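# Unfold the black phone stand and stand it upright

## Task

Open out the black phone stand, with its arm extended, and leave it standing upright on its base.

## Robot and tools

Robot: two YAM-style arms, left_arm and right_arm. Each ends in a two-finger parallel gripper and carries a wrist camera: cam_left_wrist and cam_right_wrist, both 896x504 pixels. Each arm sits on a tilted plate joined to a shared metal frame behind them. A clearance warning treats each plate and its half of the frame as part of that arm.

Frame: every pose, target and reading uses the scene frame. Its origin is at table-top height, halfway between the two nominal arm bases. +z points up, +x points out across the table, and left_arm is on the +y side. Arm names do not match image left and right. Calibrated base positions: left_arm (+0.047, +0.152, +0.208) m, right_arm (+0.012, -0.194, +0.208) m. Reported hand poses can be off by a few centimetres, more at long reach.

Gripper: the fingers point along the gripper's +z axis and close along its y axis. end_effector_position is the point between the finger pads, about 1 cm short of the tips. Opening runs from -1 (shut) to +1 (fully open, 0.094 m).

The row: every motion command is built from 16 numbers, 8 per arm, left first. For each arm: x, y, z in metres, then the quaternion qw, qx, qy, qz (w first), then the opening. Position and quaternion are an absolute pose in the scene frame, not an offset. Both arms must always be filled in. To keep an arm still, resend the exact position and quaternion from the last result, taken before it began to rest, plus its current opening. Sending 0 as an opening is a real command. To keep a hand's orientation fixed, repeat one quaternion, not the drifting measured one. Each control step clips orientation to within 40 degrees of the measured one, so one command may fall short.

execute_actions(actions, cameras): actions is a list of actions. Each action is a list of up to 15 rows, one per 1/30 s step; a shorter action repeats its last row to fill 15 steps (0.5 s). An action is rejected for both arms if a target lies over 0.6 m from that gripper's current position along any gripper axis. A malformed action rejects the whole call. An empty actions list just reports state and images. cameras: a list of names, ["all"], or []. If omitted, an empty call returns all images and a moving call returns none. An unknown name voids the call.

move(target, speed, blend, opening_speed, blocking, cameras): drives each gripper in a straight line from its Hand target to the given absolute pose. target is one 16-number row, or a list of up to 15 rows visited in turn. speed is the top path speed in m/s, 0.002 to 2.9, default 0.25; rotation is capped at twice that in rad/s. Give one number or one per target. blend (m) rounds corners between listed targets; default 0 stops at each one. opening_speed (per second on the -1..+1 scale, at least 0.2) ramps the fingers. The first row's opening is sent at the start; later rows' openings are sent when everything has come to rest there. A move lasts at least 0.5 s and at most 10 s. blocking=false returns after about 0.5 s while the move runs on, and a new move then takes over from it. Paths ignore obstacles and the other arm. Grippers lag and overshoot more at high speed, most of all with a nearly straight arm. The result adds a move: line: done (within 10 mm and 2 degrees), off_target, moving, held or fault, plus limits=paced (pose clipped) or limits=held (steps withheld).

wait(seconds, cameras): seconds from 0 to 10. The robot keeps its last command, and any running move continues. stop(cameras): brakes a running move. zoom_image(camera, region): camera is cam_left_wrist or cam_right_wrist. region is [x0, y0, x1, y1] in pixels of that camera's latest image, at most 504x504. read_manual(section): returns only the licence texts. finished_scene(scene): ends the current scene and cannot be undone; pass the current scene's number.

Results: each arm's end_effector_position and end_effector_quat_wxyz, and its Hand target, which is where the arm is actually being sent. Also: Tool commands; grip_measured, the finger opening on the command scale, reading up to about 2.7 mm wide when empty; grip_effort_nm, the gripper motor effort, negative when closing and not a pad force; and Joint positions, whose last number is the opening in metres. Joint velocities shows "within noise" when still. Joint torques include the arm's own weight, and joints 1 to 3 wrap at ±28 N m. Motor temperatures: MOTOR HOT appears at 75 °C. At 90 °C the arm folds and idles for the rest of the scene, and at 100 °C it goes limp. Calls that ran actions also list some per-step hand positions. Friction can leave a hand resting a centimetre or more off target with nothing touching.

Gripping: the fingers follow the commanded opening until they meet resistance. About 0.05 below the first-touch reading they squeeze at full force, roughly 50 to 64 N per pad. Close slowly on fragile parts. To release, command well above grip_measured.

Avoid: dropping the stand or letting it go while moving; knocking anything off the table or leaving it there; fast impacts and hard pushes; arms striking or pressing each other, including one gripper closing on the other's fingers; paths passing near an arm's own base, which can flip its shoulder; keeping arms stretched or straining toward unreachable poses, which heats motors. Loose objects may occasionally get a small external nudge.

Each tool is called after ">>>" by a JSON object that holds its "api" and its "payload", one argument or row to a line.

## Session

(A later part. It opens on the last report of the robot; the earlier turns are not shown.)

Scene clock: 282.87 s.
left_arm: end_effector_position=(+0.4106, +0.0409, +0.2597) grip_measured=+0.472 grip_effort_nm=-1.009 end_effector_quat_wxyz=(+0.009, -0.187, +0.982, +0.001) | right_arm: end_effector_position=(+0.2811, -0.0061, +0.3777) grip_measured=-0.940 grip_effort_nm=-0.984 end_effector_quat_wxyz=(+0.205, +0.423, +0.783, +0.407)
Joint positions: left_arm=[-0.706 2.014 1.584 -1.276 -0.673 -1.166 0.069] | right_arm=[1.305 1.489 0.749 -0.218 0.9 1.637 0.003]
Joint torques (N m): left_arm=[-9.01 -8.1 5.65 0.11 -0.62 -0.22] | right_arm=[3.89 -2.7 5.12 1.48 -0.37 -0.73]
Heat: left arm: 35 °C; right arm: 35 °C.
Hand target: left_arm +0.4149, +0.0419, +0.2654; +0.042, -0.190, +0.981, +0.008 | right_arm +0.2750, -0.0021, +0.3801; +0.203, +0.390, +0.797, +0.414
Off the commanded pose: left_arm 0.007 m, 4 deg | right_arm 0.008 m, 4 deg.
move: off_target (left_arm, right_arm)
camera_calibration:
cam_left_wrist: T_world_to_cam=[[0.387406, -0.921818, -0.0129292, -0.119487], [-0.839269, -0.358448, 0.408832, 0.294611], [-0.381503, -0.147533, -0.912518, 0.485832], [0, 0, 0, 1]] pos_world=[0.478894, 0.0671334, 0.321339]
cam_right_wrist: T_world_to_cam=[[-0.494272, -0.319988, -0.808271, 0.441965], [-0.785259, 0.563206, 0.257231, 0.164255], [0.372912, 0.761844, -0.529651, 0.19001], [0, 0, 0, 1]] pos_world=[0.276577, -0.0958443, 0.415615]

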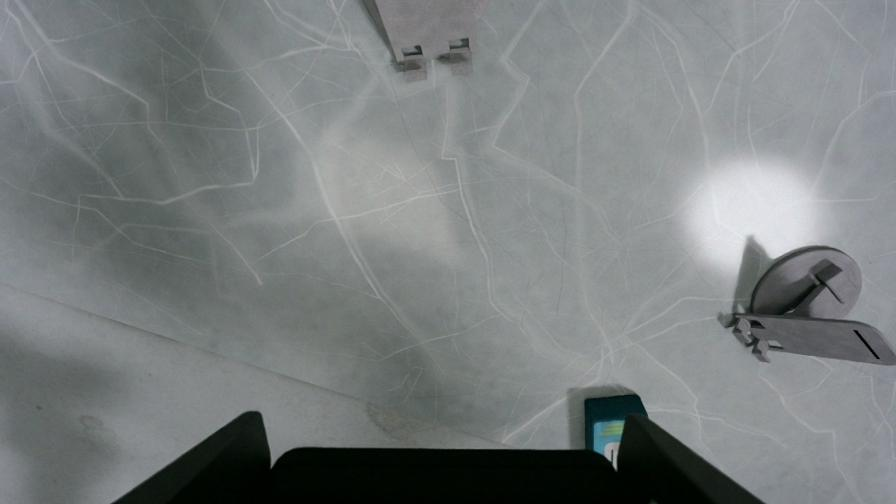

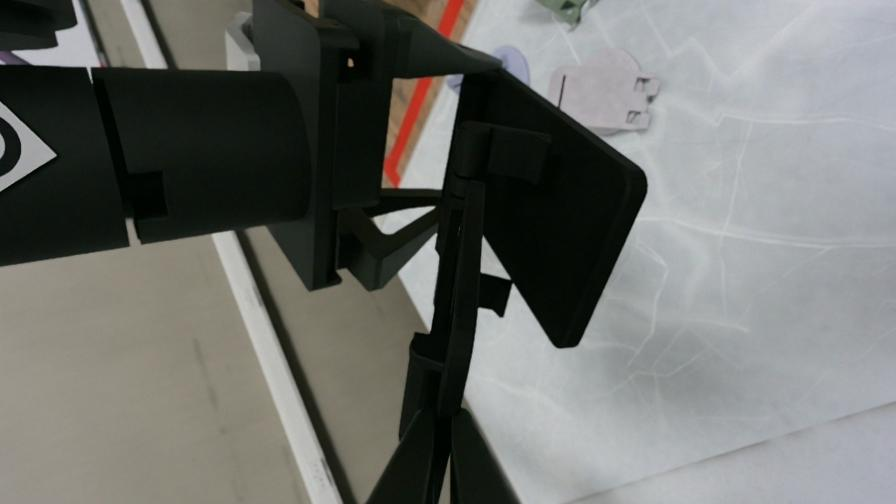

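>>> {"api": "move", "payload": {
  "target": [
    [0.413,0.042,0.262,0.043,-0.19,0.981,0.008,0.95,0.275,-0.002,0.38,0.203,0.389,0.797,0.415,-1],
    [0.41,0.045,0.4,0.043,-0.19,0.981,0.008,0.95,0.275,-0.002,0.38,0.203,0.389,0.797,0.415,-1]
  ],
  "speed": 0.1,
  "cameras": ["all"]
}}

Scene clock: 287.67 s.
left_arm: end_effector_position=(+0.4108, +0.0436, +0.3886) grip_measured=+0.949 grip_effort_nm=0.081 end_effector_quat_wxyz=(+0.088, -0.192, +0.974, -0.077) | right_arm: end_effector_position=(+0.2769, -0.0005, +0.3778) grip_measured=-0.943 grip_effort_nm=-0.979 end_effector_quat_wxyz=(+0.201, +0.393, +0.799, +0.409)
Joint positions: left_arm=[-0.936 1.915 1.842 -1.544 -0.711 -1.299 0.092] | right_arm=[1.306 1.489 0.749 -0.216 0.861 1.58 0.003]
Joint torques (N m): left_arm=[-7.83 -6.02 8.53 0.19 -0.2 0.07] | right_arm=[3.66 -2.65 4.78 1.51 0.04 -0.12]
Heat: left arm: 36 °C; right arm: 35 °C.
Hand target: left_arm +0.4099, +0.0451, +0.3992; +0.100, -0.185, +0.974, -0.084 | right_arm +0.2751, -0.0020, +0.3800; +0.203, +0.389, +0.797, +0.415
Off the commanded pose: left_arm 0.012 m, 11 deg | right_arm 0.003 m, 1 deg.
joint sent to its limit (left arm) — joint 4 (wrist pitch), lower limit. The joint targets are off in orientation, not in position.
move: off_target (left_arm)
camera_calibration:
cam_left_wrist: T_world_to_cam=[[0.382185, -0.907878, 0.172313, -0.185817], [-0.900704, -0.3243, 0.289069, 0.313291], [-0.206559, -0.265681, -0.941672, 0.548612], [0, 0, 0, 1]] pos_world=[0.466519, 0.0786571, 0.458069]
cam_right_wrist: T_world_to_cam=[[-0.460759, -0.366164, -0.808471, 0.432568], [-0.823771, 0.515455, 0.236025, 0.176315], [0.330307, 0.774745, -0.539136, 0.20272], [0, 0, 0, 1]] pos_world=[0.277594, -0.0895481, 0.417398]

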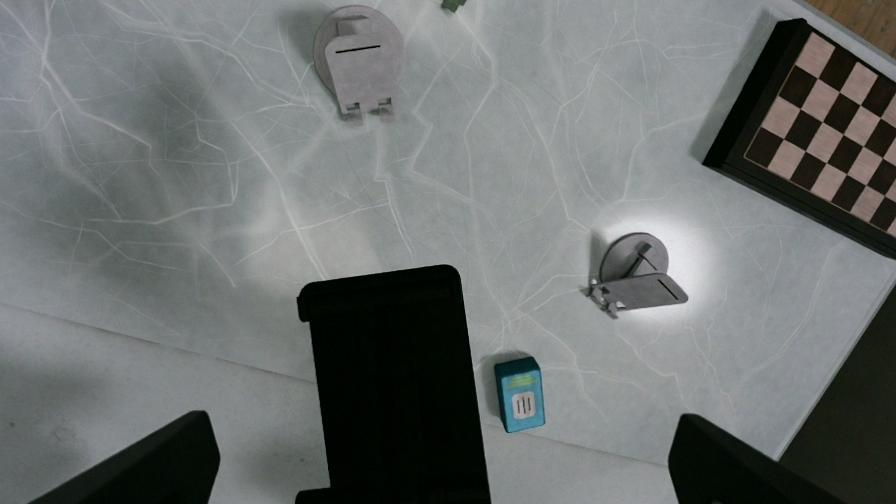

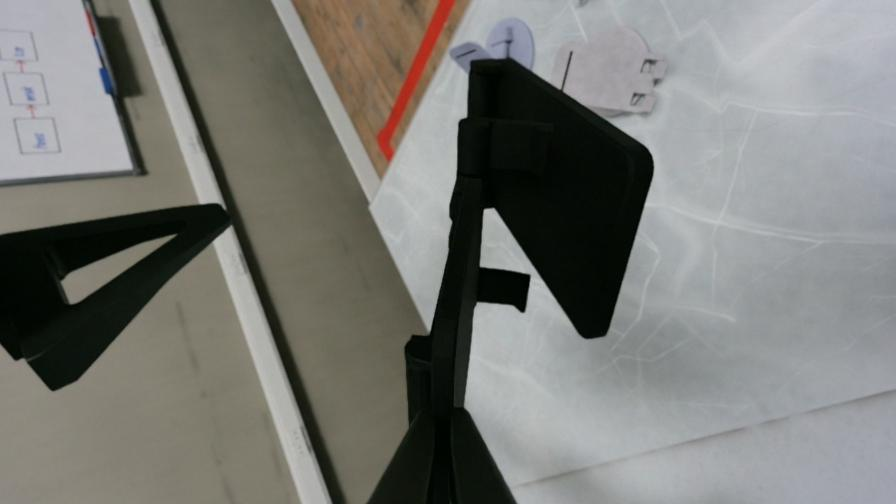

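>>> {"api": "move", "payload": {
  "target": [
    [0.365,0.05,0.43,0.235,-0.187,0.954,0.022,0.0,0.275,-0.002,0.38,0.203,0.389,0.797,0.415,-1],
    [0.34,0.16,0.42,0.3,-0.19,0.85,-0.35,0,0.275,-0.002,0.38,0.203,0.389,0.797,0.415,-1],
    [0.34,0.22,0.33,0.2,-0.28,0.745,-0.57,0,0.275,-0.002,0.38,0.203,0.389,0.797,0.415,-1]
  ],
  "speed": 0.15,
  "cameras": ["all"]
}}

Scene clock: 301.93 s.
left_arm: end_effector_position=(+0.3403, +0.2215, +0.3294) grip_measured=+0.001 grip_effort_nm=-0.051 end_effector_quat_wxyz=(+0.202, -0.284, +0.750, -0.562) | right_arm: end_effector_position=(+0.2769, -0.0004, +0.3778) grip_measured=-0.943 grip_effort_nm=-0.984 end_effector_quat_wxyz=(+0.201, +0.393, +0.799, +0.409)
Joint positions: left_arm=[0.591 0.711 0.717 -0.842 0.996 -0.134 0.047] | right_arm=[1.306 1.489 0.749 -0.216 0.86 1.579 0.003]
Joint torques (N m): left_arm=[0.08 -2.58 8.31 0.1 0.81 0.15] | right_arm=[3.82 -2.55 4.72 1.5 0.06 -0.16]
Heat: left arm: 35 °C; right arm: 35 °C.
Hand target: left_arm +0.3401, +0.2201, +0.3302; +0.201, -0.281, +0.746, -0.570 | right_arm +0.2751, -0.0020, +0.3800; +0.203, +0.389, +0.797, +0.415
Off the commanded pose: left_arm 0.002 m, 1 deg | right_arm 0.003 m, 1 deg.
move: done
camera_calibration:
cam_left_wrist: T_world_to_cam=[[0.223566, -0.204583, 0.952976, -0.346095], [-0.944506, -0.286902, 0.159988, 0.373804], [0.24068, -0.93586, -0.257371, 0.296356], [0, 0, 0, 1]] pos_world=[0.359109, 0.313787, 0.34629]
cam_right_wrist: T_world_to_cam=[[-0.460522, -0.366501, -0.808453, 0.432501], [-0.824074, 0.515005, 0.23595, 0.17634], [0.329881, 0.774885, -0.539195, 0.202798], [0, 0, 0, 1]] pos_world=[0.277594, -0.0894492, 0.417398]

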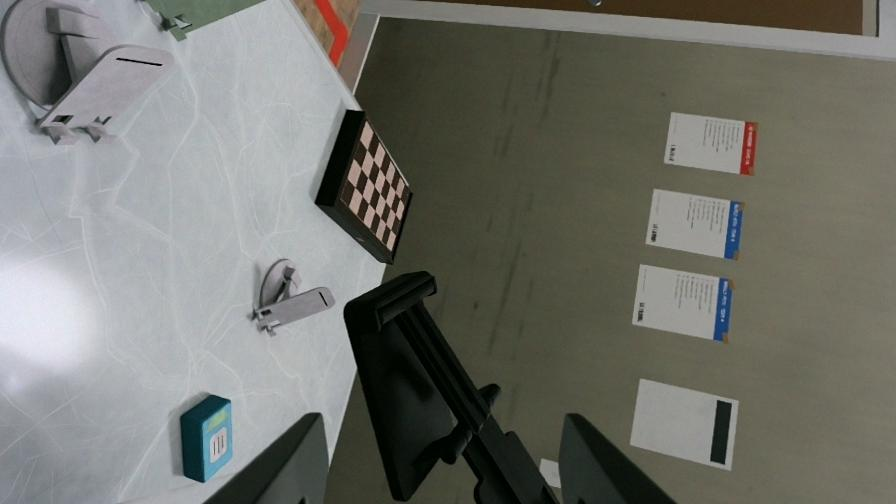

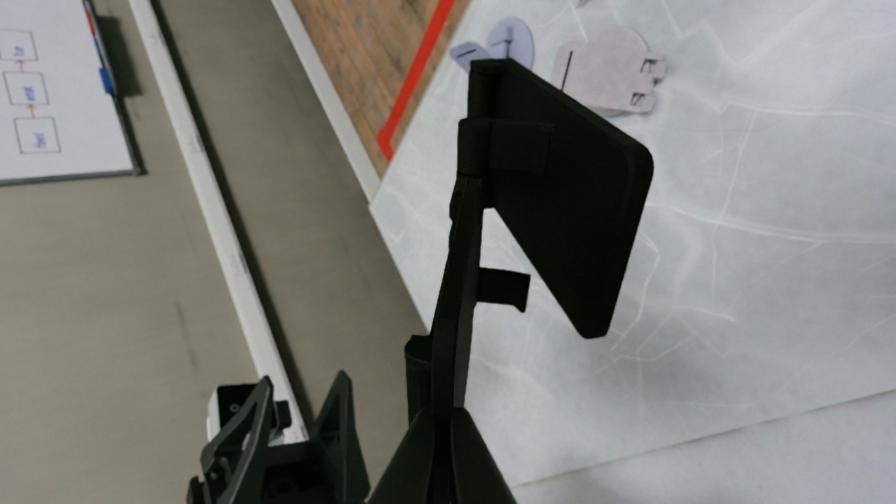

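>>> {"api": "move", "payload": {
  "target": [
    [0.3,0.12,0.28,0.2,-0.28,0.745,-0.57,-0.4,0.275,-0.002,0.38,0.203,0.389,0.797,0.415,-1]
  ],
  "speed": 0.15,
  "cameras": ["cam_left_wrist"]
}}

Scene clock: 308.63 s.
left_arm: end_effector_position=(+0.3017, +0.1235, +0.2809) grip_measured=-0.399 grip_effort_nm=-0.051 end_effector_quat_wxyz=(+0.200, -0.285, +0.746, -0.568) | right_arm: end_effector_position=(+0.2768, -0.0004, +0.3778) grip_measured=-0.943 grip_effort_nm=-0.984 end_effector_quat_wxyz=(+0.201, +0.393, +0.799, +0.409)
Joint positions: left_arm=[0.119 0.355 0.199 -0.358 0.634 -0.573 0.028] | right_arm=[1.306 1.489 0.749 -0.216 0.86 1.579 0.003]
Joint torques (N m): left_arm=[-0.85 -0.28 7.25 1.05 0.52 0.01] | right_arm=[3.73 -2.67 4.7 1.55 -0.03 -0.12]
Heat: left arm: 35 °C; right arm: 35 °C.
Hand target: left_arm +0.2999, +0.1201, +0.2800; +0.200, -0.280, +0.746, -0.571 | right_arm +0.2750, -0.0019, +0.3800; +0.203, +0.389, +0.797, +0.415
Off the commanded pose: left_arm 0.004 m, 1 deg | right_arm 0.003 m, 1 deg.
move: done
camera_calibration:
cam_left_wrist: T_world_to_cam=[[0.223274, -0.188982, 0.956261, -0.314192], [-0.944801, -0.283289, 0.164614, 0.315307], [0.239789, -0.94023, -0.241802, 0.197861], [0, 0, 0, 1]] pos_world=[0.320609, 0.215981, 0.296388]
Images, in order (width x height): cam_left_wrist 896x504.

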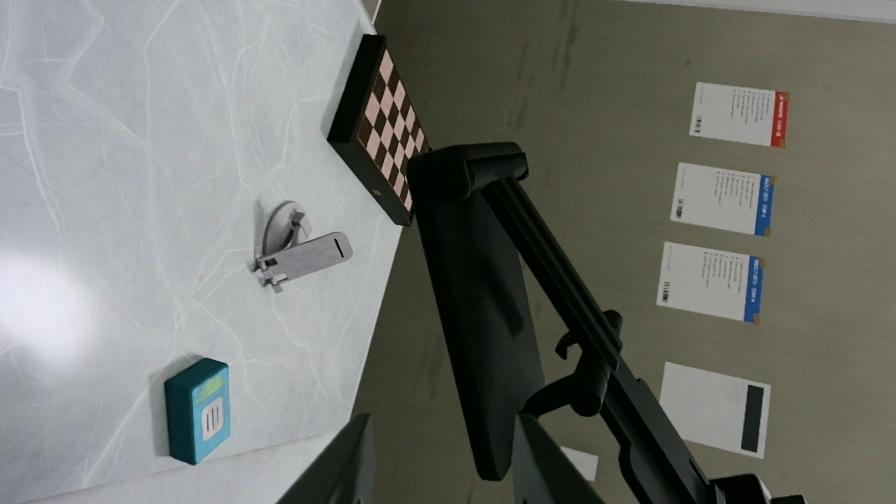

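>>> {"api": "move", "payload": {
  "target": [
    [0.31,0.075,0.28,0.2,-0.28,0.745,-0.57,-0.4,0.275,-0.002,0.38,0.203,0.389,0.797,0.415,-1]
  ],
  "speed": 0.1,
  "cameras": ["all"]
}}

Scene clock: 314.73 s.
left_arm: end_effector_position=(+0.3139, +0.0794, +0.2830) grip_measured=-0.399 grip_effort_nm=-0.051 end_effector_quat_wxyz=(+0.203, -0.285, +0.743, -0.570) | right_arm: end_effector_position=(+0.2768, -0.0004, +0.3778) grip_measured=-0.943 grip_effort_nm=-0.984 end_effector_quat_wxyz=(+0.201, +0.393, +0.799, +0.409)
Joint positions: left_arm=[-0.274 0.525 0.106 0.002 0.285 -0.771 0.028] | right_arm=[1.306 1.489 0.749 -0.216 0.86 1.579 0.003]
Joint torques (N m): left_arm=[-1.13 0.4 6.87 1.34 0.4 0.01] | right_arm=[3.82 -2.76 4.71 1.55 -0.02 -0.18]
Heat: left arm: 34 °C; right arm: 35 °C.
Hand target: left_arm +0.3098, +0.0751, +0.2800; +0.200, -0.280, +0.746, -0.571 | right_arm +0.2750, -0.0020, +0.3800; +0.203, +0.389, +0.797, +0.415
Off the commanded pose: left_arm 0.007 m, 1 deg | right_arm 0.003 m, 1 deg.
move: done
camera_calibration:
cam_left_wrist: T_world_to_cam=[[0.216761, -0.184413, 0.958648, -0.326163], [-0.944827, -0.286678, 0.158488, 0.316049], [0.245597, -0.94011, -0.236379, 0.150652], [0, 0, 0, 1]] pos_world=[0.332311, 0.172085, 0.298197]
cam_right_wrist: T_world_to_cam=[[-0.460522, -0.366486, -0.80846, 0.432506], [-0.824195, 0.514717, 0.236156, 0.176263], [0.329581, 0.775083, -0.539094, 0.202858], [0, 0, 0, 1]] pos_world=[0.277595, -0.0894504, 0.417398]

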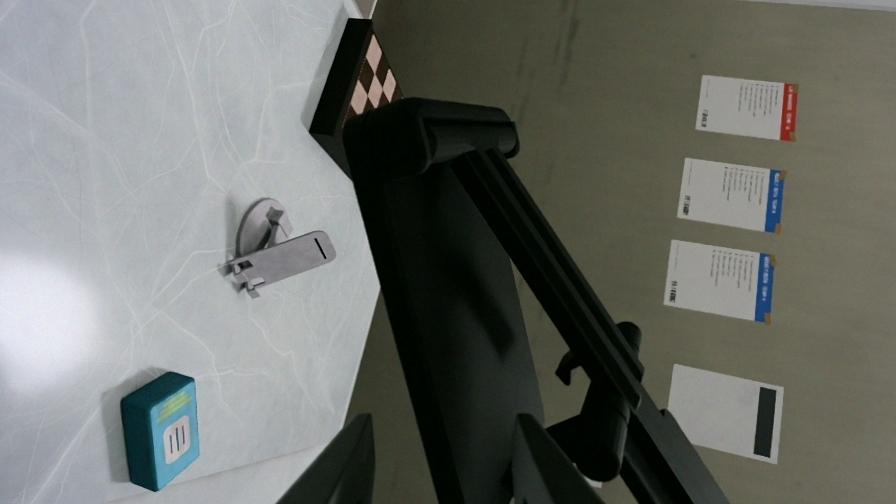

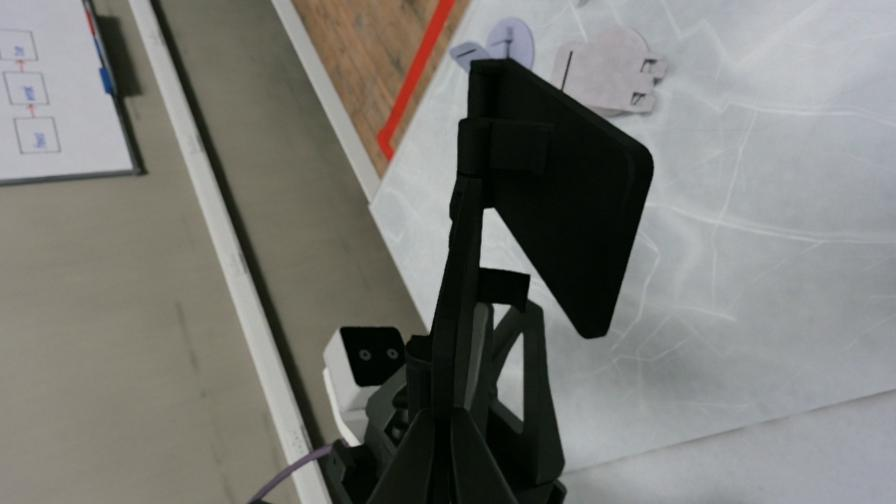

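>>> {"api": "move", "payload": {
  "target": [
    [0.312,0.04,0.266,0.2,-0.28,0.745,-0.57,-0.4,0.275,-0.002,0.38,0.203,0.389,0.797,0.415,-1]
  ],
  "speed": 0.06,
  "cameras": ["all"]
}}

Scene clock: 318.90 s.
left_arm: end_effector_position=(+0.3158, +0.0426, +0.2676) grip_measured=-0.399 grip_effort_nm=-0.051 end_effector_quat_wxyz=(+0.200, -0.285, +0.743, -0.572) | right_arm: end_effector_position=(+0.2770, -0.0006, +0.3778) grip_measured=-0.943 grip_effort_nm=-0.984 end_effector_quat_wxyz=(+0.202, +0.392, +0.799, +0.409)
Joint positions: left_arm=[-0.422 0.896 0.022 0.467 0.153 -0.835 0.028] | right_arm=[1.306 1.489 0.749 -0.216 0.862 1.577 0.003]
Joint torques (N m): left_arm=[-2.07 -0.14 6.27 1.49 0.31 0.02] | right_arm=[3.77 -2.58 4.81 1.5 0.04 -0.17]
Heat: left arm: 34 °C; right arm: 35 °C.
Hand target: left_arm +0.3119, +0.0401, +0.2660; +0.200, -0.280, +0.746, -0.571 | right_arm +0.2750, -0.0019, +0.3800; +0.203, +0.389, +0.797, +0.415
Off the commanded pose: left_arm 0.005 m, 1 deg | right_arm 0.003 m, 1 deg.
move: done
camera_calibration:
cam_left_wrist: T_world_to_cam=[[0.219719, -0.182002, 0.958436, -0.319554], [-0.945326, -0.282423, 0.163083, 0.308468], [0.241002, -0.941867, -0.234105, 0.112883], [0, 0, 0, 1]] pos_world=[0.33461, 0.135279, 0.282392]
cam_right_wrist: T_world_to_cam=[[-0.458838, -0.368583, -0.808464, 0.43203], [-0.824689, 0.515311, 0.233114, 0.177938], [0.330689, 0.773693, -0.540411, 0.203168], [0, 0, 0, 1]] pos_world=[0.27779, -0.0896439, 0.417595]

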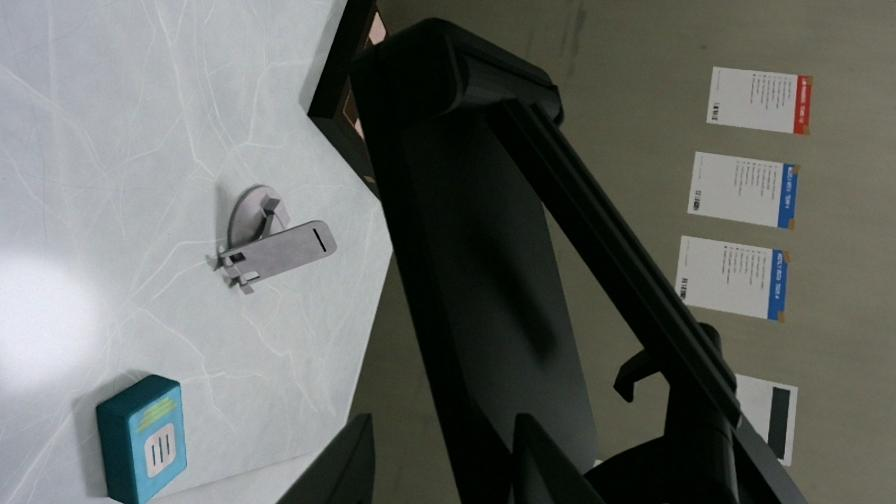

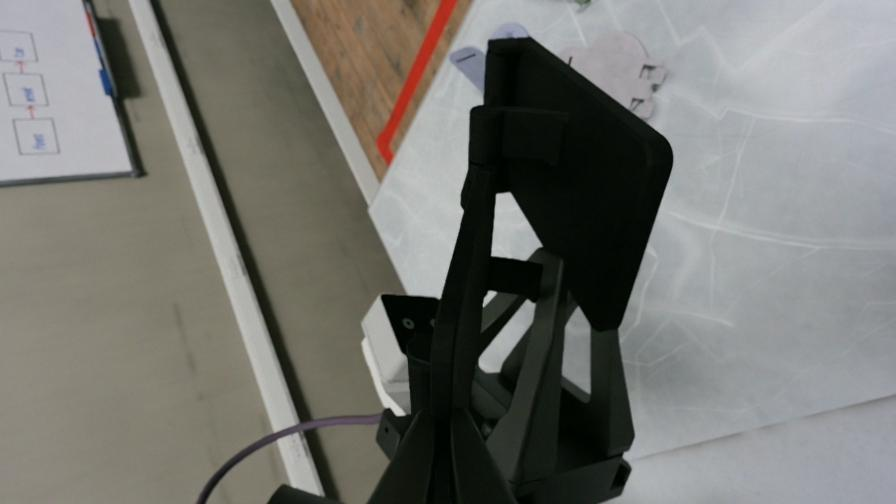

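>>> {"api": "move", "payload": {
  "target": [
    [0.312,0.04,0.266,0.2,-0.28,0.745,-0.57,-1,0.275,-0.002,0.38,0.203,0.389,0.797,0.415,-1]
  ],
  "opening_speed": 0.4,
  "cameras": ["all"]
}}

Scene clock: 322.83 s.
left_arm: end_effector_position=(+0.3314, +0.0521, +0.2787) grip_measured=-0.816 grip_effort_nm=-1.004 end_effector_quat_wxyz=(+0.224, -0.316, +0.716, -0.580) | right_arm: end_effector_position=(+0.2769, -0.0022, +0.3757) grip_measured=-0.943 grip_effort_nm=-0.984 end_effector_quat_wxyz=(+0.205, +0.393, +0.800, +0.405)
Joint positions: left_arm=[-0.422 0.906 0.022 0.562 0.124 -0.884 0.009] | right_arm=[1.306 1.489 0.744 -0.218 0.87 1.579 0.003]
Joint torques (N m): left_arm=[-1.99 0.42 6.43 0.72 0.64 0.62] | right_arm=[3.51 -2.92 5.16 1.52 -0.11 -0.16]
Heat: left arm: 34 °C; right arm: 35 °C.
Hand target: left_arm +0.3137, +0.0397, +0.2662; +0.200, -0.281, +0.745, -0.571 | right_arm +0.2750, -0.0020, +0.3801; +0.203, +0.389, +0.797, +0.415
Off the commanded pose: left_arm 0.026 m, 6 deg | right_arm 0.005 m, 1 deg.
move: off_target (left_arm)
camera_calibration:
cam_left_wrist: T_world_to_cam=[[0.21761, -0.122664, 0.968297, -0.337085], [-0.920898, -0.354524, 0.162046, 0.320043], [0.323408, -0.926966, -0.190109, 0.0803198], [0, 0, 0, 1]] pos_world=[0.342104, 0.146569, 0.289806]
cam_right_wrist: T_world_to_cam=[[-0.460195, -0.372418, -0.805931, 0.429121], [-0.822033, 0.521656, 0.228334, 0.180111], [0.335384, 0.76758, -0.546203, 0.204106], [0, 0, 0, 1]] pos_world=[0.277083, -0.0908115, 0.4162]

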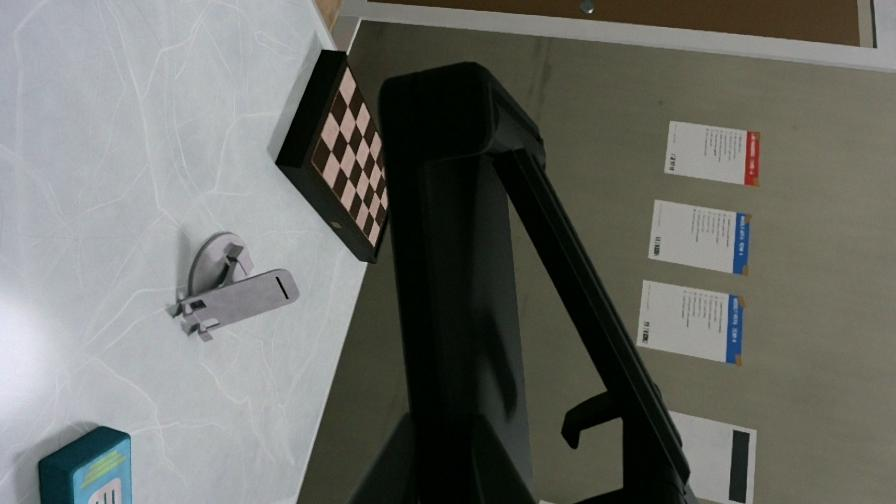

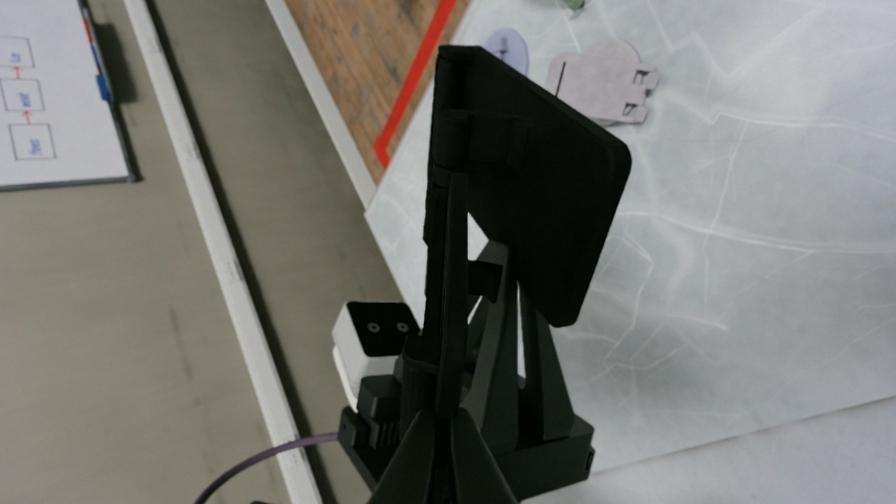

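>>> {"api": "move", "payload": {
  "target": [
    [0.33,0.043,0.232,0.335,-0.17,0.735,-0.56,-1,0.275,-0.002,0.38,0.203,0.389,0.797,0.415,-1],
    [0.342,0.047,0.2,0.46,-0.057,0.709,-0.531,-1,0.275,-0.002,0.38,0.203,0.389,0.797,0.415,-1]
  ],
  "speed": 0.06,
  "cameras": ["all"]
}}

Scene clock: 337.97 s.
left_arm: end_effector_position=(+0.3254, +0.0349, +0.2056) grip_measured=-0.836 grip_effort_nm=-1.018 end_effector_quat_wxyz=(+0.356, -0.042, +0.725, -0.588) | right_arm: end_effector_position=(+0.2676, -0.0062, +0.3603) grip_measured=-0.945 grip_effort_nm=-0.984 end_effector_quat_wxyz=(+0.201, +0.377, +0.820, +0.382)
Joint positions: left_arm=[0.056 1.983 0.06 1.483 0.82 -0.114 0.008] | right_arm=[1.304 1.489 0.727 -0.278 0.859 1.589 0.003]
Joint torques (N m): left_arm=[-1.84 -2.63 -0.09 2.17 -0.09 0.95] | right_arm=[3.81 -3.07 6.49 2.05 0.06 -0.2]
Heat: left arm: 33 °C; right arm: 36 °C.
Hand target: left_arm +0.3416, +0.0478, +0.2010; +0.416, -0.024, +0.734, -0.537 | right_arm +0.2747, -0.0031, +0.3802; +0.203, +0.390, +0.797, +0.414
Off the commanded pose: left_arm 0.021 m, 14 deg | right_arm 0.021 m, 5 deg.
joint sent to its limit (left arm) — joint 4 (wrist pitch), upper limit. The joint targets are off in orientation, not in position.
move: off_target (left_arm, right_arm)
camera_calibration:
cam_left_wrist: T_world_to_cam=[[-0.334549, -0.306647, 0.891092, -0.0651104], [-0.921479, -0.0915888, -0.377475, 0.422091], [0.197366, -0.947407, -0.251928, 0.106774], [0, 0, 0, 1]] pos_world=[0.346092, 0.119851, 0.244248]
cam_right_wrist: T_world_to_cam=[[-0.462189, -0.433785, -0.773441, 0.399372], [-0.835799, 0.504559, 0.216471, 0.185999], [0.296345, 0.746492, -0.595759, 0.230066], [0, 0, 0, 1]] pos_world=[0.271864, -0.0923487, 0.405691]

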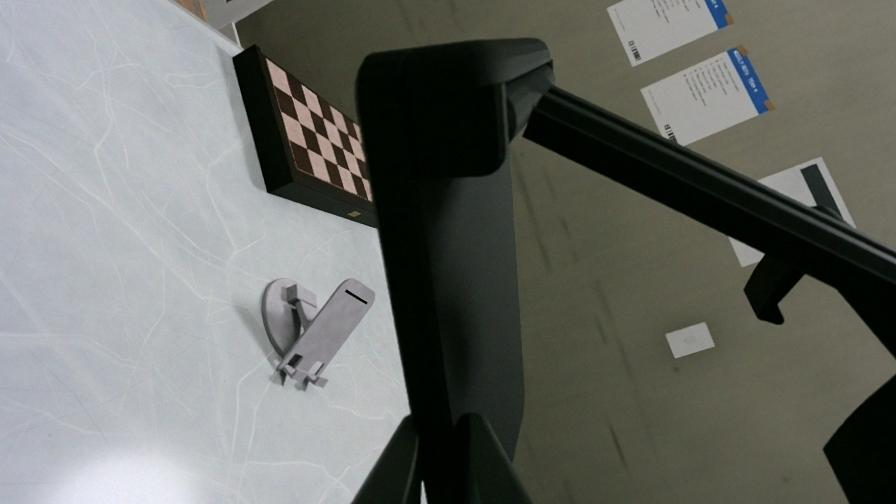

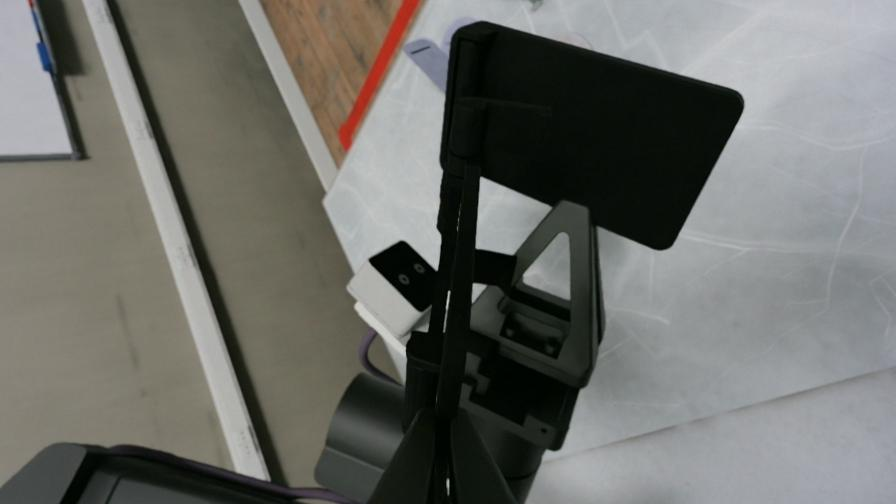

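>>> {"api": "move", "payload": {
  "target": [
    [0.368,0.057,0.175,0.52,-0.0,0.69,-0.5,-1,0.275,-0.002,0.385,0.203,0.389,0.797,0.415,-1]
  ],
  "speed": 0.06,
  "cameras": ["all"]
}}

Scene clock: 342.20 s.
left_arm: end_effector_position=(+0.3392, +0.0396, +0.1974) grip_measured=-0.856 grip_effort_nm=-1.013 end_effector_quat_wxyz=(+0.427, +0.040, +0.676, -0.599) | right_arm: end_effector_position=(+0.2661, -0.0074, +0.3579) grip_measured=-0.946 grip_effort_nm=-0.974 end_effector_quat_wxyz=(+0.200, +0.373, +0.824, +0.376)
Joint positions: left_arm=[0.171 2.104 0.189 1.481 1.06 0.101 0.007] | right_arm=[1.304 1.489 0.727 -0.294 0.857 1.589 0.003]
Joint torques (N m): left_arm=[-0.88 -3.45 0.98 2.07 -0.85 0.67] | right_arm=[4.57 -3.08 7.88 1.9 0.13 -0.06]
Heat: left arm: 34 °C; right arm: 37 °C.
Hand target: left_arm +0.3659, +0.0601, +0.1780; +0.483, +0.039, +0.708, -0.514 | right_arm +0.2744, -0.0036, +0.3849; +0.202, +0.389, +0.797, +0.414
Off the commanded pose: left_arm 0.040 m, 16 deg | right_arm 0.029 m, 6 deg.
joint sent to its limit (left arm) — joint 4 (wrist pitch), upper limit. The joint targets are off in position and orientation.
move: off_target (left_arm, right_arm)
camera_calibration:
cam_left_wrist: T_world_to_cam=[[-0.544133, -0.282696, 0.789938, 0.0384123], [-0.811193, -0.0631194, -0.581362, 0.433995], [0.214209, -0.95713, -0.194976, 0.0900189], [0, 0, 0, 1]] pos_world=[0.353672, 0.124412, 0.239516]
cam_right_wrist: T_world_to_cam=[[-0.461049, -0.447747, -0.766131, 0.393321], [-0.839147, 0.500742, 0.212343, 0.188065], [0.288558, 0.740797, -0.606592, 0.235919], [0, 0, 0, 1]] pos_world=[0.271078, -0.0928317, 0.404508]

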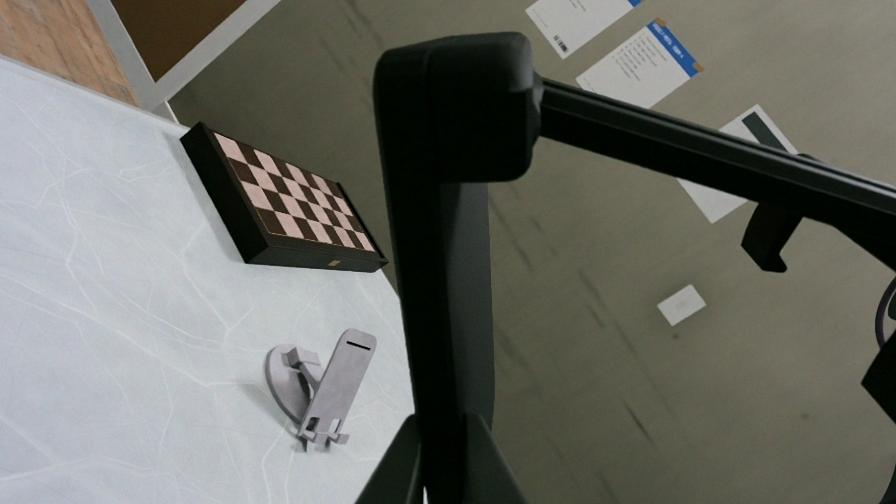

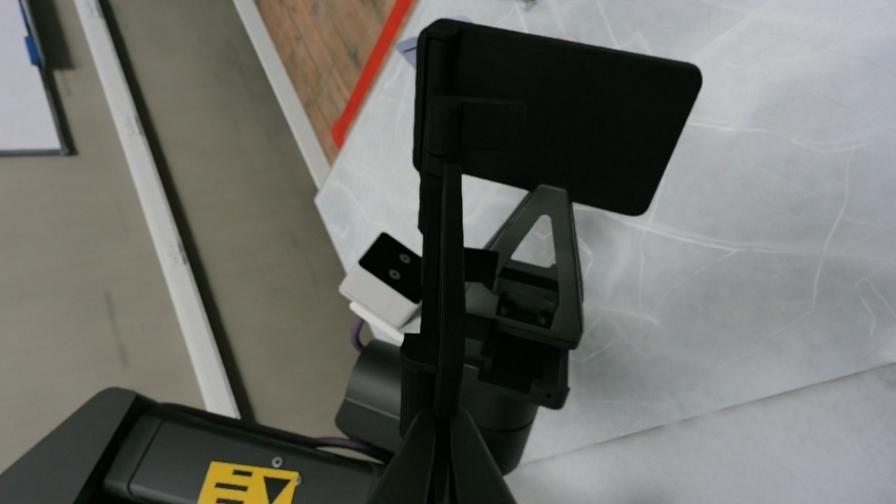

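>>> {"api": "move", "payload": {
  "target": [
    [0.345,0.043,0.193,0.46,0.04,0.69,-0.56,-1,0.268,-0.006,0.36,0.2,0.375,0.822,0.378,-0.5],
    [0.345,0.043,0.193,0.46,0.04,0.69,-0.56,-1,0.262,-0.045,0.372,0.2,0.375,0.822,0.378,-0.5]
  ],
  "speed": 0.08,
  "cameras": ["all"]
}}

Scene clock: 357.97 s.
left_arm: end_effector_position=(+0.3434, +0.0443, +0.1773) grip_measured=-0.862 grip_effort_nm=-1.013 end_effector_quat_wxyz=(+0.422, +0.023, +0.714, -0.558) | right_arm: end_effector_position=(+0.2675, -0.0413, +0.3744) grip_measured=-0.502 grip_effort_nm=0.164 end_effector_quat_wxyz=(+0.196, +0.381, +0.817, +0.384)
Joint positions: left_arm=[0.179 2.117 0.181 1.478 0.952 0.125 0.006] | right_arm=[1.308 1.333 0.734 -0.442 0.856 1.606 0.023]
Joint torques (N m): left_arm=[-5.31 -4 -2.37 2.13 0.89 -0.01] | right_arm=[4.07 -1.1 4.9 1.04 0.14 0.1]
Motor temperatures (°C): left_arm=[29 34 31 37 31 28 30] | right_arm=[32 34 30 37 29 28 31]
Heat: left arm: 37 °C; right arm: 37 °C.
Hand target: left_arm +0.3444, +0.0430, +0.1927; +0.454, +0.045, +0.691, -0.560 | right_arm +0.2623, -0.0448, +0.3720; +0.200, +0.375, +0.822, +0.378
Off the commanded pose: left_arm 0.016 m, 6 deg | right_arm 0.007 m, 1 deg.
joint sent to its limit (left arm) — joint 4 (wrist pitch), upper limit. The joint targets still meet the commanded pose.
move: off_target (left_arm)
camera_calibration:
cam_left_wrist: T_world_to_cam=[[-0.481333, -0.378426, 0.790641, 0.0404085], [-0.839796, -0.0593214, -0.539651, 0.42824], [0.25112, -0.923729, -0.289247, 0.0922632], [0, 0, 0, 1]] pos_world=[0.355915, 0.125922, 0.225838]
cam_right_wrist: T_world_to_cam=[[-0.469864, -0.422811, -0.774893, 0.398148], [-0.831757, 0.506061, 0.228218, 0.19513], [0.29565, 0.751754, -0.589456, 0.2628], [0, 0, 0, 1]] pos_world=[0.271679, -0.127967, 0.418899]

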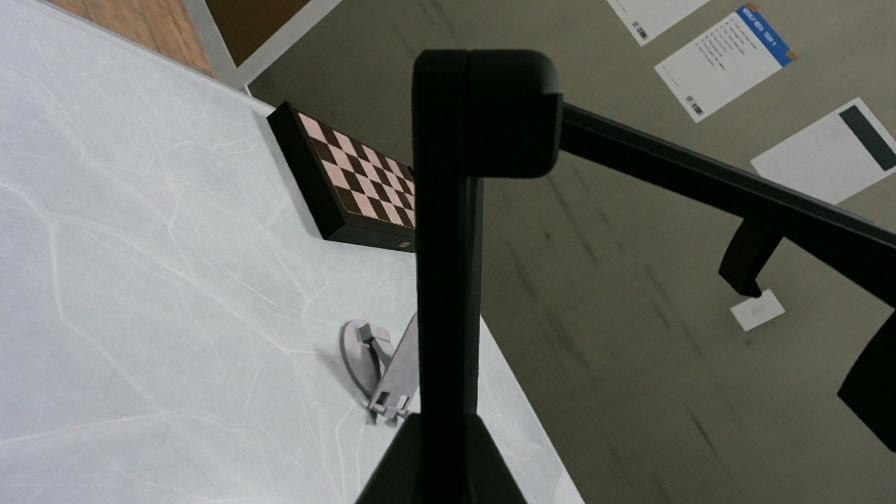

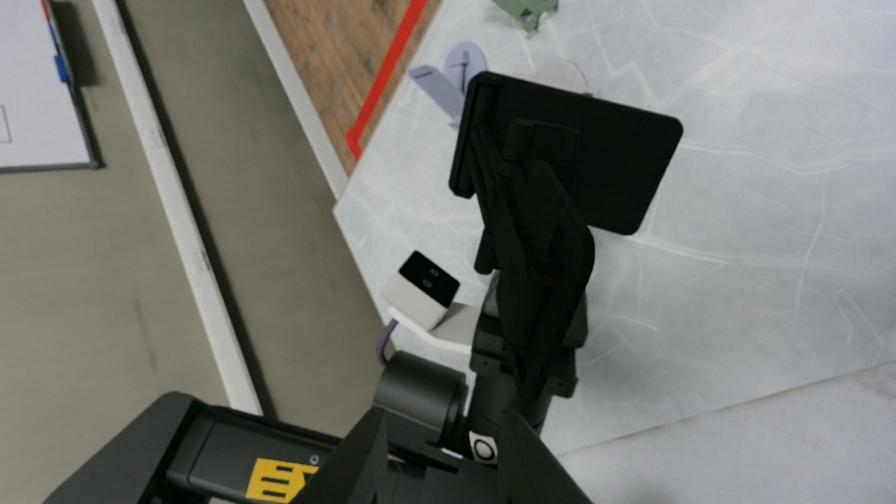

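>>> {"api": "move", "payload": {
  "target": [
    [0.345,0.043,0.193,0.46,0.04,0.69,-0.56,-1,0.27,-0.12,0.36,0.2,0.28,0.745,0.57,-0.3],
    [0.35,0.07,0.23,0.3,-0.2,0.745,-0.565,-1,0.33,-0.18,0.25,0.2,0.28,0.745,0.57,-0.3]
  ],
  "speed": 0.12
}}

>>> {"api": "move", "payload": {
  "target": [
    [0.36,0.08,0.25,0.24,-0.25,0.745,-0.57,-1,0.33,-0.18,0.25,0.2,0.28,0.745,0.57,-0.3]
  ],
  "speed": 0.12,
  "cameras": ["all"]
}}

Scene clock: 379.60 s.
left_arm: end_effector_position=(+0.3460, +0.0714, +0.2203) grip_measured=-0.862 grip_effort_nm=-1.013 end_effector_quat_wxyz=(+0.287, -0.211, +0.751, -0.556) | right_arm: end_effector_position=(+0.3234, -0.1778, +0.2452) grip_measured=-0.302 grip_effort_nm=0.168 end_effector_quat_wxyz=(+0.186, +0.293, +0.749, +0.564)
Joint positions: left_arm=[-0.003 1.396 0.03 0.974 0.546 -0.469 0.006] | right_arm=[-0.177 0.96 0.314 0.027 -0.693 0.495 0.033]
Joint torques (N m): left_arm=[-3.74 -4.78 3.9 1.18 0.58 0.01] | right_arm=[0.7 -1.48 4.79 1.08 -0.87 -0.27]
Heat: left arm: 38 °C; right arm: 36 °C.
Hand target: left_arm +0.3499, +0.0701, +0.2300; +0.299, -0.200, +0.743, -0.564 | right_arm +0.3296, -0.1801, +0.2500; +0.200, +0.280, +0.746, +0.570
Off the commanded pose: left_arm 0.011 m, 2 deg | right_arm 0.008 m, 2 deg.
move: off_target (left_arm)
camera_calibration:
cam_left_wrist: T_world_to_cam=[[0.0239978, -0.289691, 0.956819, -0.199894], [-0.957937, -0.280445, -0.0608829, 0.40639], [0.285972, -0.915112, -0.284236, 0.115206], [0, 0, 0, 1]] pos_world=[0.361147, 0.161489, 0.24875]
cam_right_wrist: T_world_to_cam=[[-0.225941, -0.20063, -0.953257, 0.270837], [-0.943879, 0.287102, 0.163293, 0.353473], [0.240921, 0.936654, -0.254239, 0.241099], [0, 0, 0, 1]] pos_world=[0.336743, -0.272971, 0.261754]

Scene clock: 381.10 s.
left_arm: end_effector_position=(+0.3520, +0.0790, +0.2368) grip_measured=-0.862 grip_effort_nm=-1.013 end_effector_quat_wxyz=(+0.221, -0.263, +0.753, -0.561) | right_arm: end_effector_position=(+0.3235, -0.1777, +0.2452) grip_measured=-0.302 grip_effort_nm=0.168 end_effector_quat_wxyz=(+0.186, +0.293, +0.749, +0.564)
Joint positions: left_arm=[-0.046 1.093 0.127 0.507 0.485 -0.604 0.006] | right_arm=[-0.177 0.96 0.314 0.028 -0.693 0.495 0.033]
Joint torques (N m): left_arm=[-3.21 -3.93 7.28 1.22 0.58 0.06] | right_arm=[0.91 -1.26 4.67 1.03 -0.91 -0.28]
Heat: left arm: 38 °C; right arm: 35 °C.
Hand target: left_arm +0.3598, +0.0801, +0.2500; +0.240, -0.250, +0.745, -0.570 | right_arm +0.3297, -0.1801, +0.2500; +0.200, +0.281, +0.746, +0.570
Off the commanded pose: left_arm 0.016 m, 3 deg | right_arm 0.008 m, 2 deg.
move: off_target (left_arm)
camera_calibration:
cam_left_wrist: T_world_to_cam=[[0.173854, -0.230512, 0.957413, -0.271073], [-0.954498, -0.278653, 0.106235, 0.374415], [0.242297, -0.932318, -0.268468, 0.138186], [0, 0, 0, 1]] pos_world=[0.371024, 0.170679, 0.256852]
cam_right_wrist: T_world_to_cam=[[-0.225724, -0.20041, -0.953354, 0.270868], [-0.943956, 0.28691, 0.163185, 0.353446], [0.240822, 0.93676, -0.253941, 0.24099], [0, 0, 0, 1]] pos_world=[0.336743, -0.272872, 0.261753]

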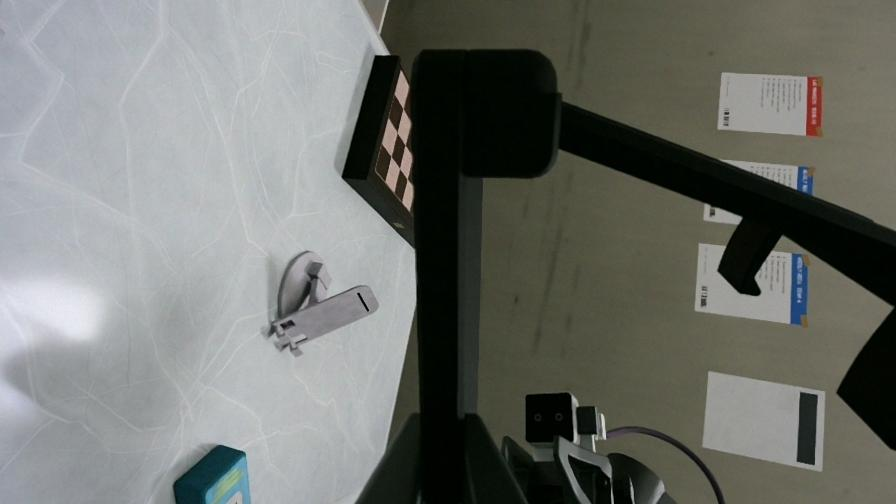

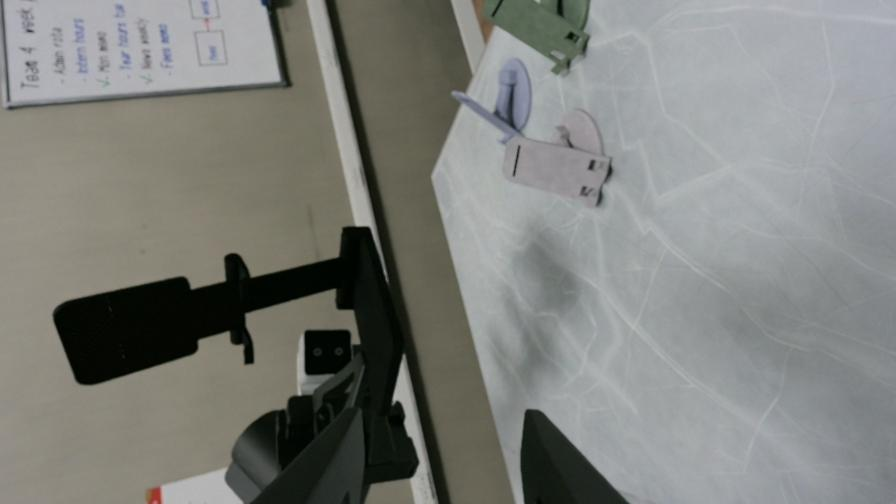

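>>> {"api": "move", "payload": {
  "target": [
    [0.36,0.08,0.25,0.24,-0.25,0.745,-0.57,-1,0.35,-0.06,0.25,0.2,0.28,0.745,0.57,-0.4]
  ],
  "speed": 0.12,
  "cameras": ["cam_right_wrist"]
}}

Scene clock: 386.60 s.
left_arm: end_effector_position=(+0.3518, +0.0790, +0.2365) grip_measured=-0.862 grip_effort_nm=-1.018 end_effector_quat_wxyz=(+0.220, -0.263, +0.754, -0.561) | right_arm: end_effector_position=(+0.3515, -0.0651, +0.2496) grip_measured=-0.398 grip_effort_nm=-0.076 end_effector_quat_wxyz=(+0.201, +0.284, +0.745, +0.568)
Joint positions: left_arm=[-0.046 1.093 0.127 0.506 0.484 -0.604 0.006] | right_arm=[0.353 1.49 0.266 0.772 -0.244 0.78 0.028]
Joint torques (N m): left_arm=[-3.1 -3.97 7.38 1.18 0.57 0.06] | right_arm=[4.63 -1.94 2.81 1.46 -0.48 -0.06]
Heat: left arm: 37 °C; right arm: 35 °C.
Hand target: left_arm +0.3597, +0.0801, +0.2499; +0.240, -0.250, +0.745, -0.570 | right_arm +0.3499, -0.0601, +0.2500; +0.200, +0.280, +0.746, +0.570
Off the commanded pose: left_arm 0.016 m, 3 deg | right_arm 0.005 m, 1 deg.
move: off_target (left_arm)
camera_calibration:
cam_right_wrist: T_world_to_cam=[[-0.191058, -0.201493, -0.960676, 0.293581], [-0.947957, 0.291834, 0.127319, 0.357634], [0.254704, 0.935005, -0.246764, 0.123038], [0, 0, 0, 1]] pos_world=[0.363774, -0.160257, 0.266864]
Images, in order (width x height): cam_right_wrist 896x504.

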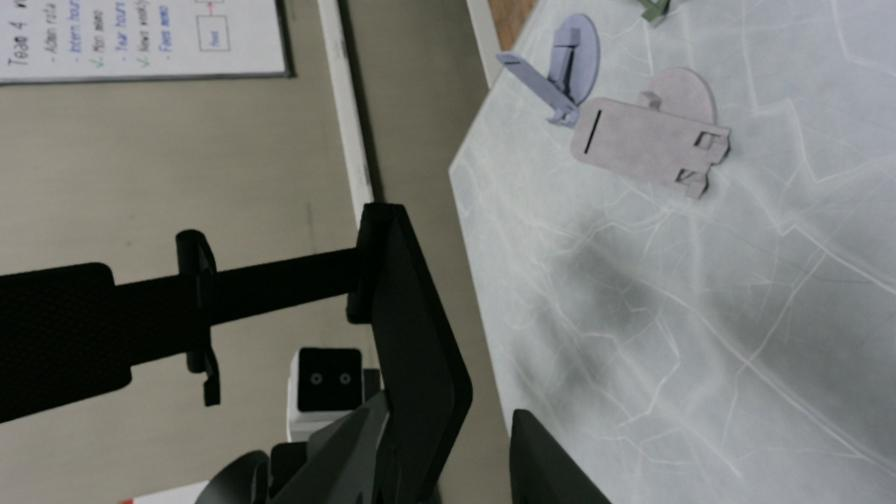

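>>> {"api": "move", "payload": {
  "target": [
    [0.36,0.08,0.25,0.24,-0.25,0.745,-0.57,-1,0.378,-0.045,0.243,0.2,0.28,0.745,0.57,-0.4]
  ],
  "speed": 0.1,
  "cameras": ["cam_right_wrist"]
}}

Scene clock: 391.07 s.
left_arm: end_effector_position=(+0.3518, +0.0790, +0.2364) grip_measured=-0.862 grip_effort_nm=-1.013 end_effector_quat_wxyz=(+0.220, -0.263, +0.754, -0.561) | right_arm: end_effector_position=(+0.3763, -0.0506, +0.2414) grip_measured=-0.398 grip_effort_nm=-0.076 end_effector_quat_wxyz=(+0.199, +0.284, +0.747, +0.568)
Joint positions: left_arm=[-0.046 1.093 0.127 0.506 0.484 -0.604 0.006] | right_arm=[0.354 1.636 0.371 0.808 -0.243 0.781 0.028]
Joint torques (N m): left_arm=[-3.21 -4.04 7.36 1.19 0.58 0.06] | right_arm=[5.5 -2.45 3.29 1.48 -0.46 -0.01]
Heat: left arm: 37 °C; right arm: 36 °C.
Hand target: left_arm +0.3597, +0.0801, +0.2499; +0.240, -0.250, +0.745, -0.570 | right_arm +0.3779, -0.0451, +0.2431; +0.200, +0.280, +0.746, +0.571
Off the commanded pose: left_arm 0.016 m, 3 deg | right_arm 0.006 m, 1 deg.
move: off_target (left_arm)
camera_calibration:
cam_right_wrist: T_world_to_cam=[[-0.195153, -0.20371, -0.959384, 0.294412], [-0.948453, 0.288246, 0.131724, 0.376851], [0.249705, 0.935637, -0.249461, 0.103687], [0, 0, 0, 1]] pos_world=[0.388989, -0.145664, 0.25868]
Images, in order (width x height): cam_right_wrist 896x504.

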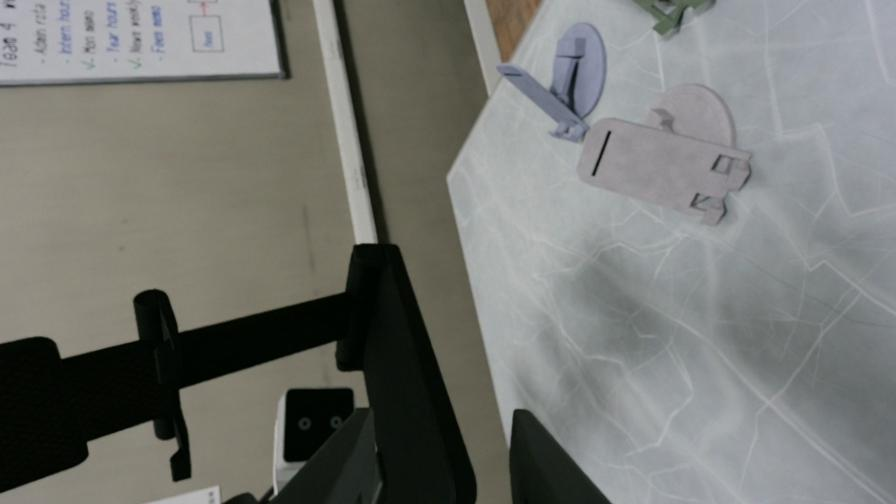

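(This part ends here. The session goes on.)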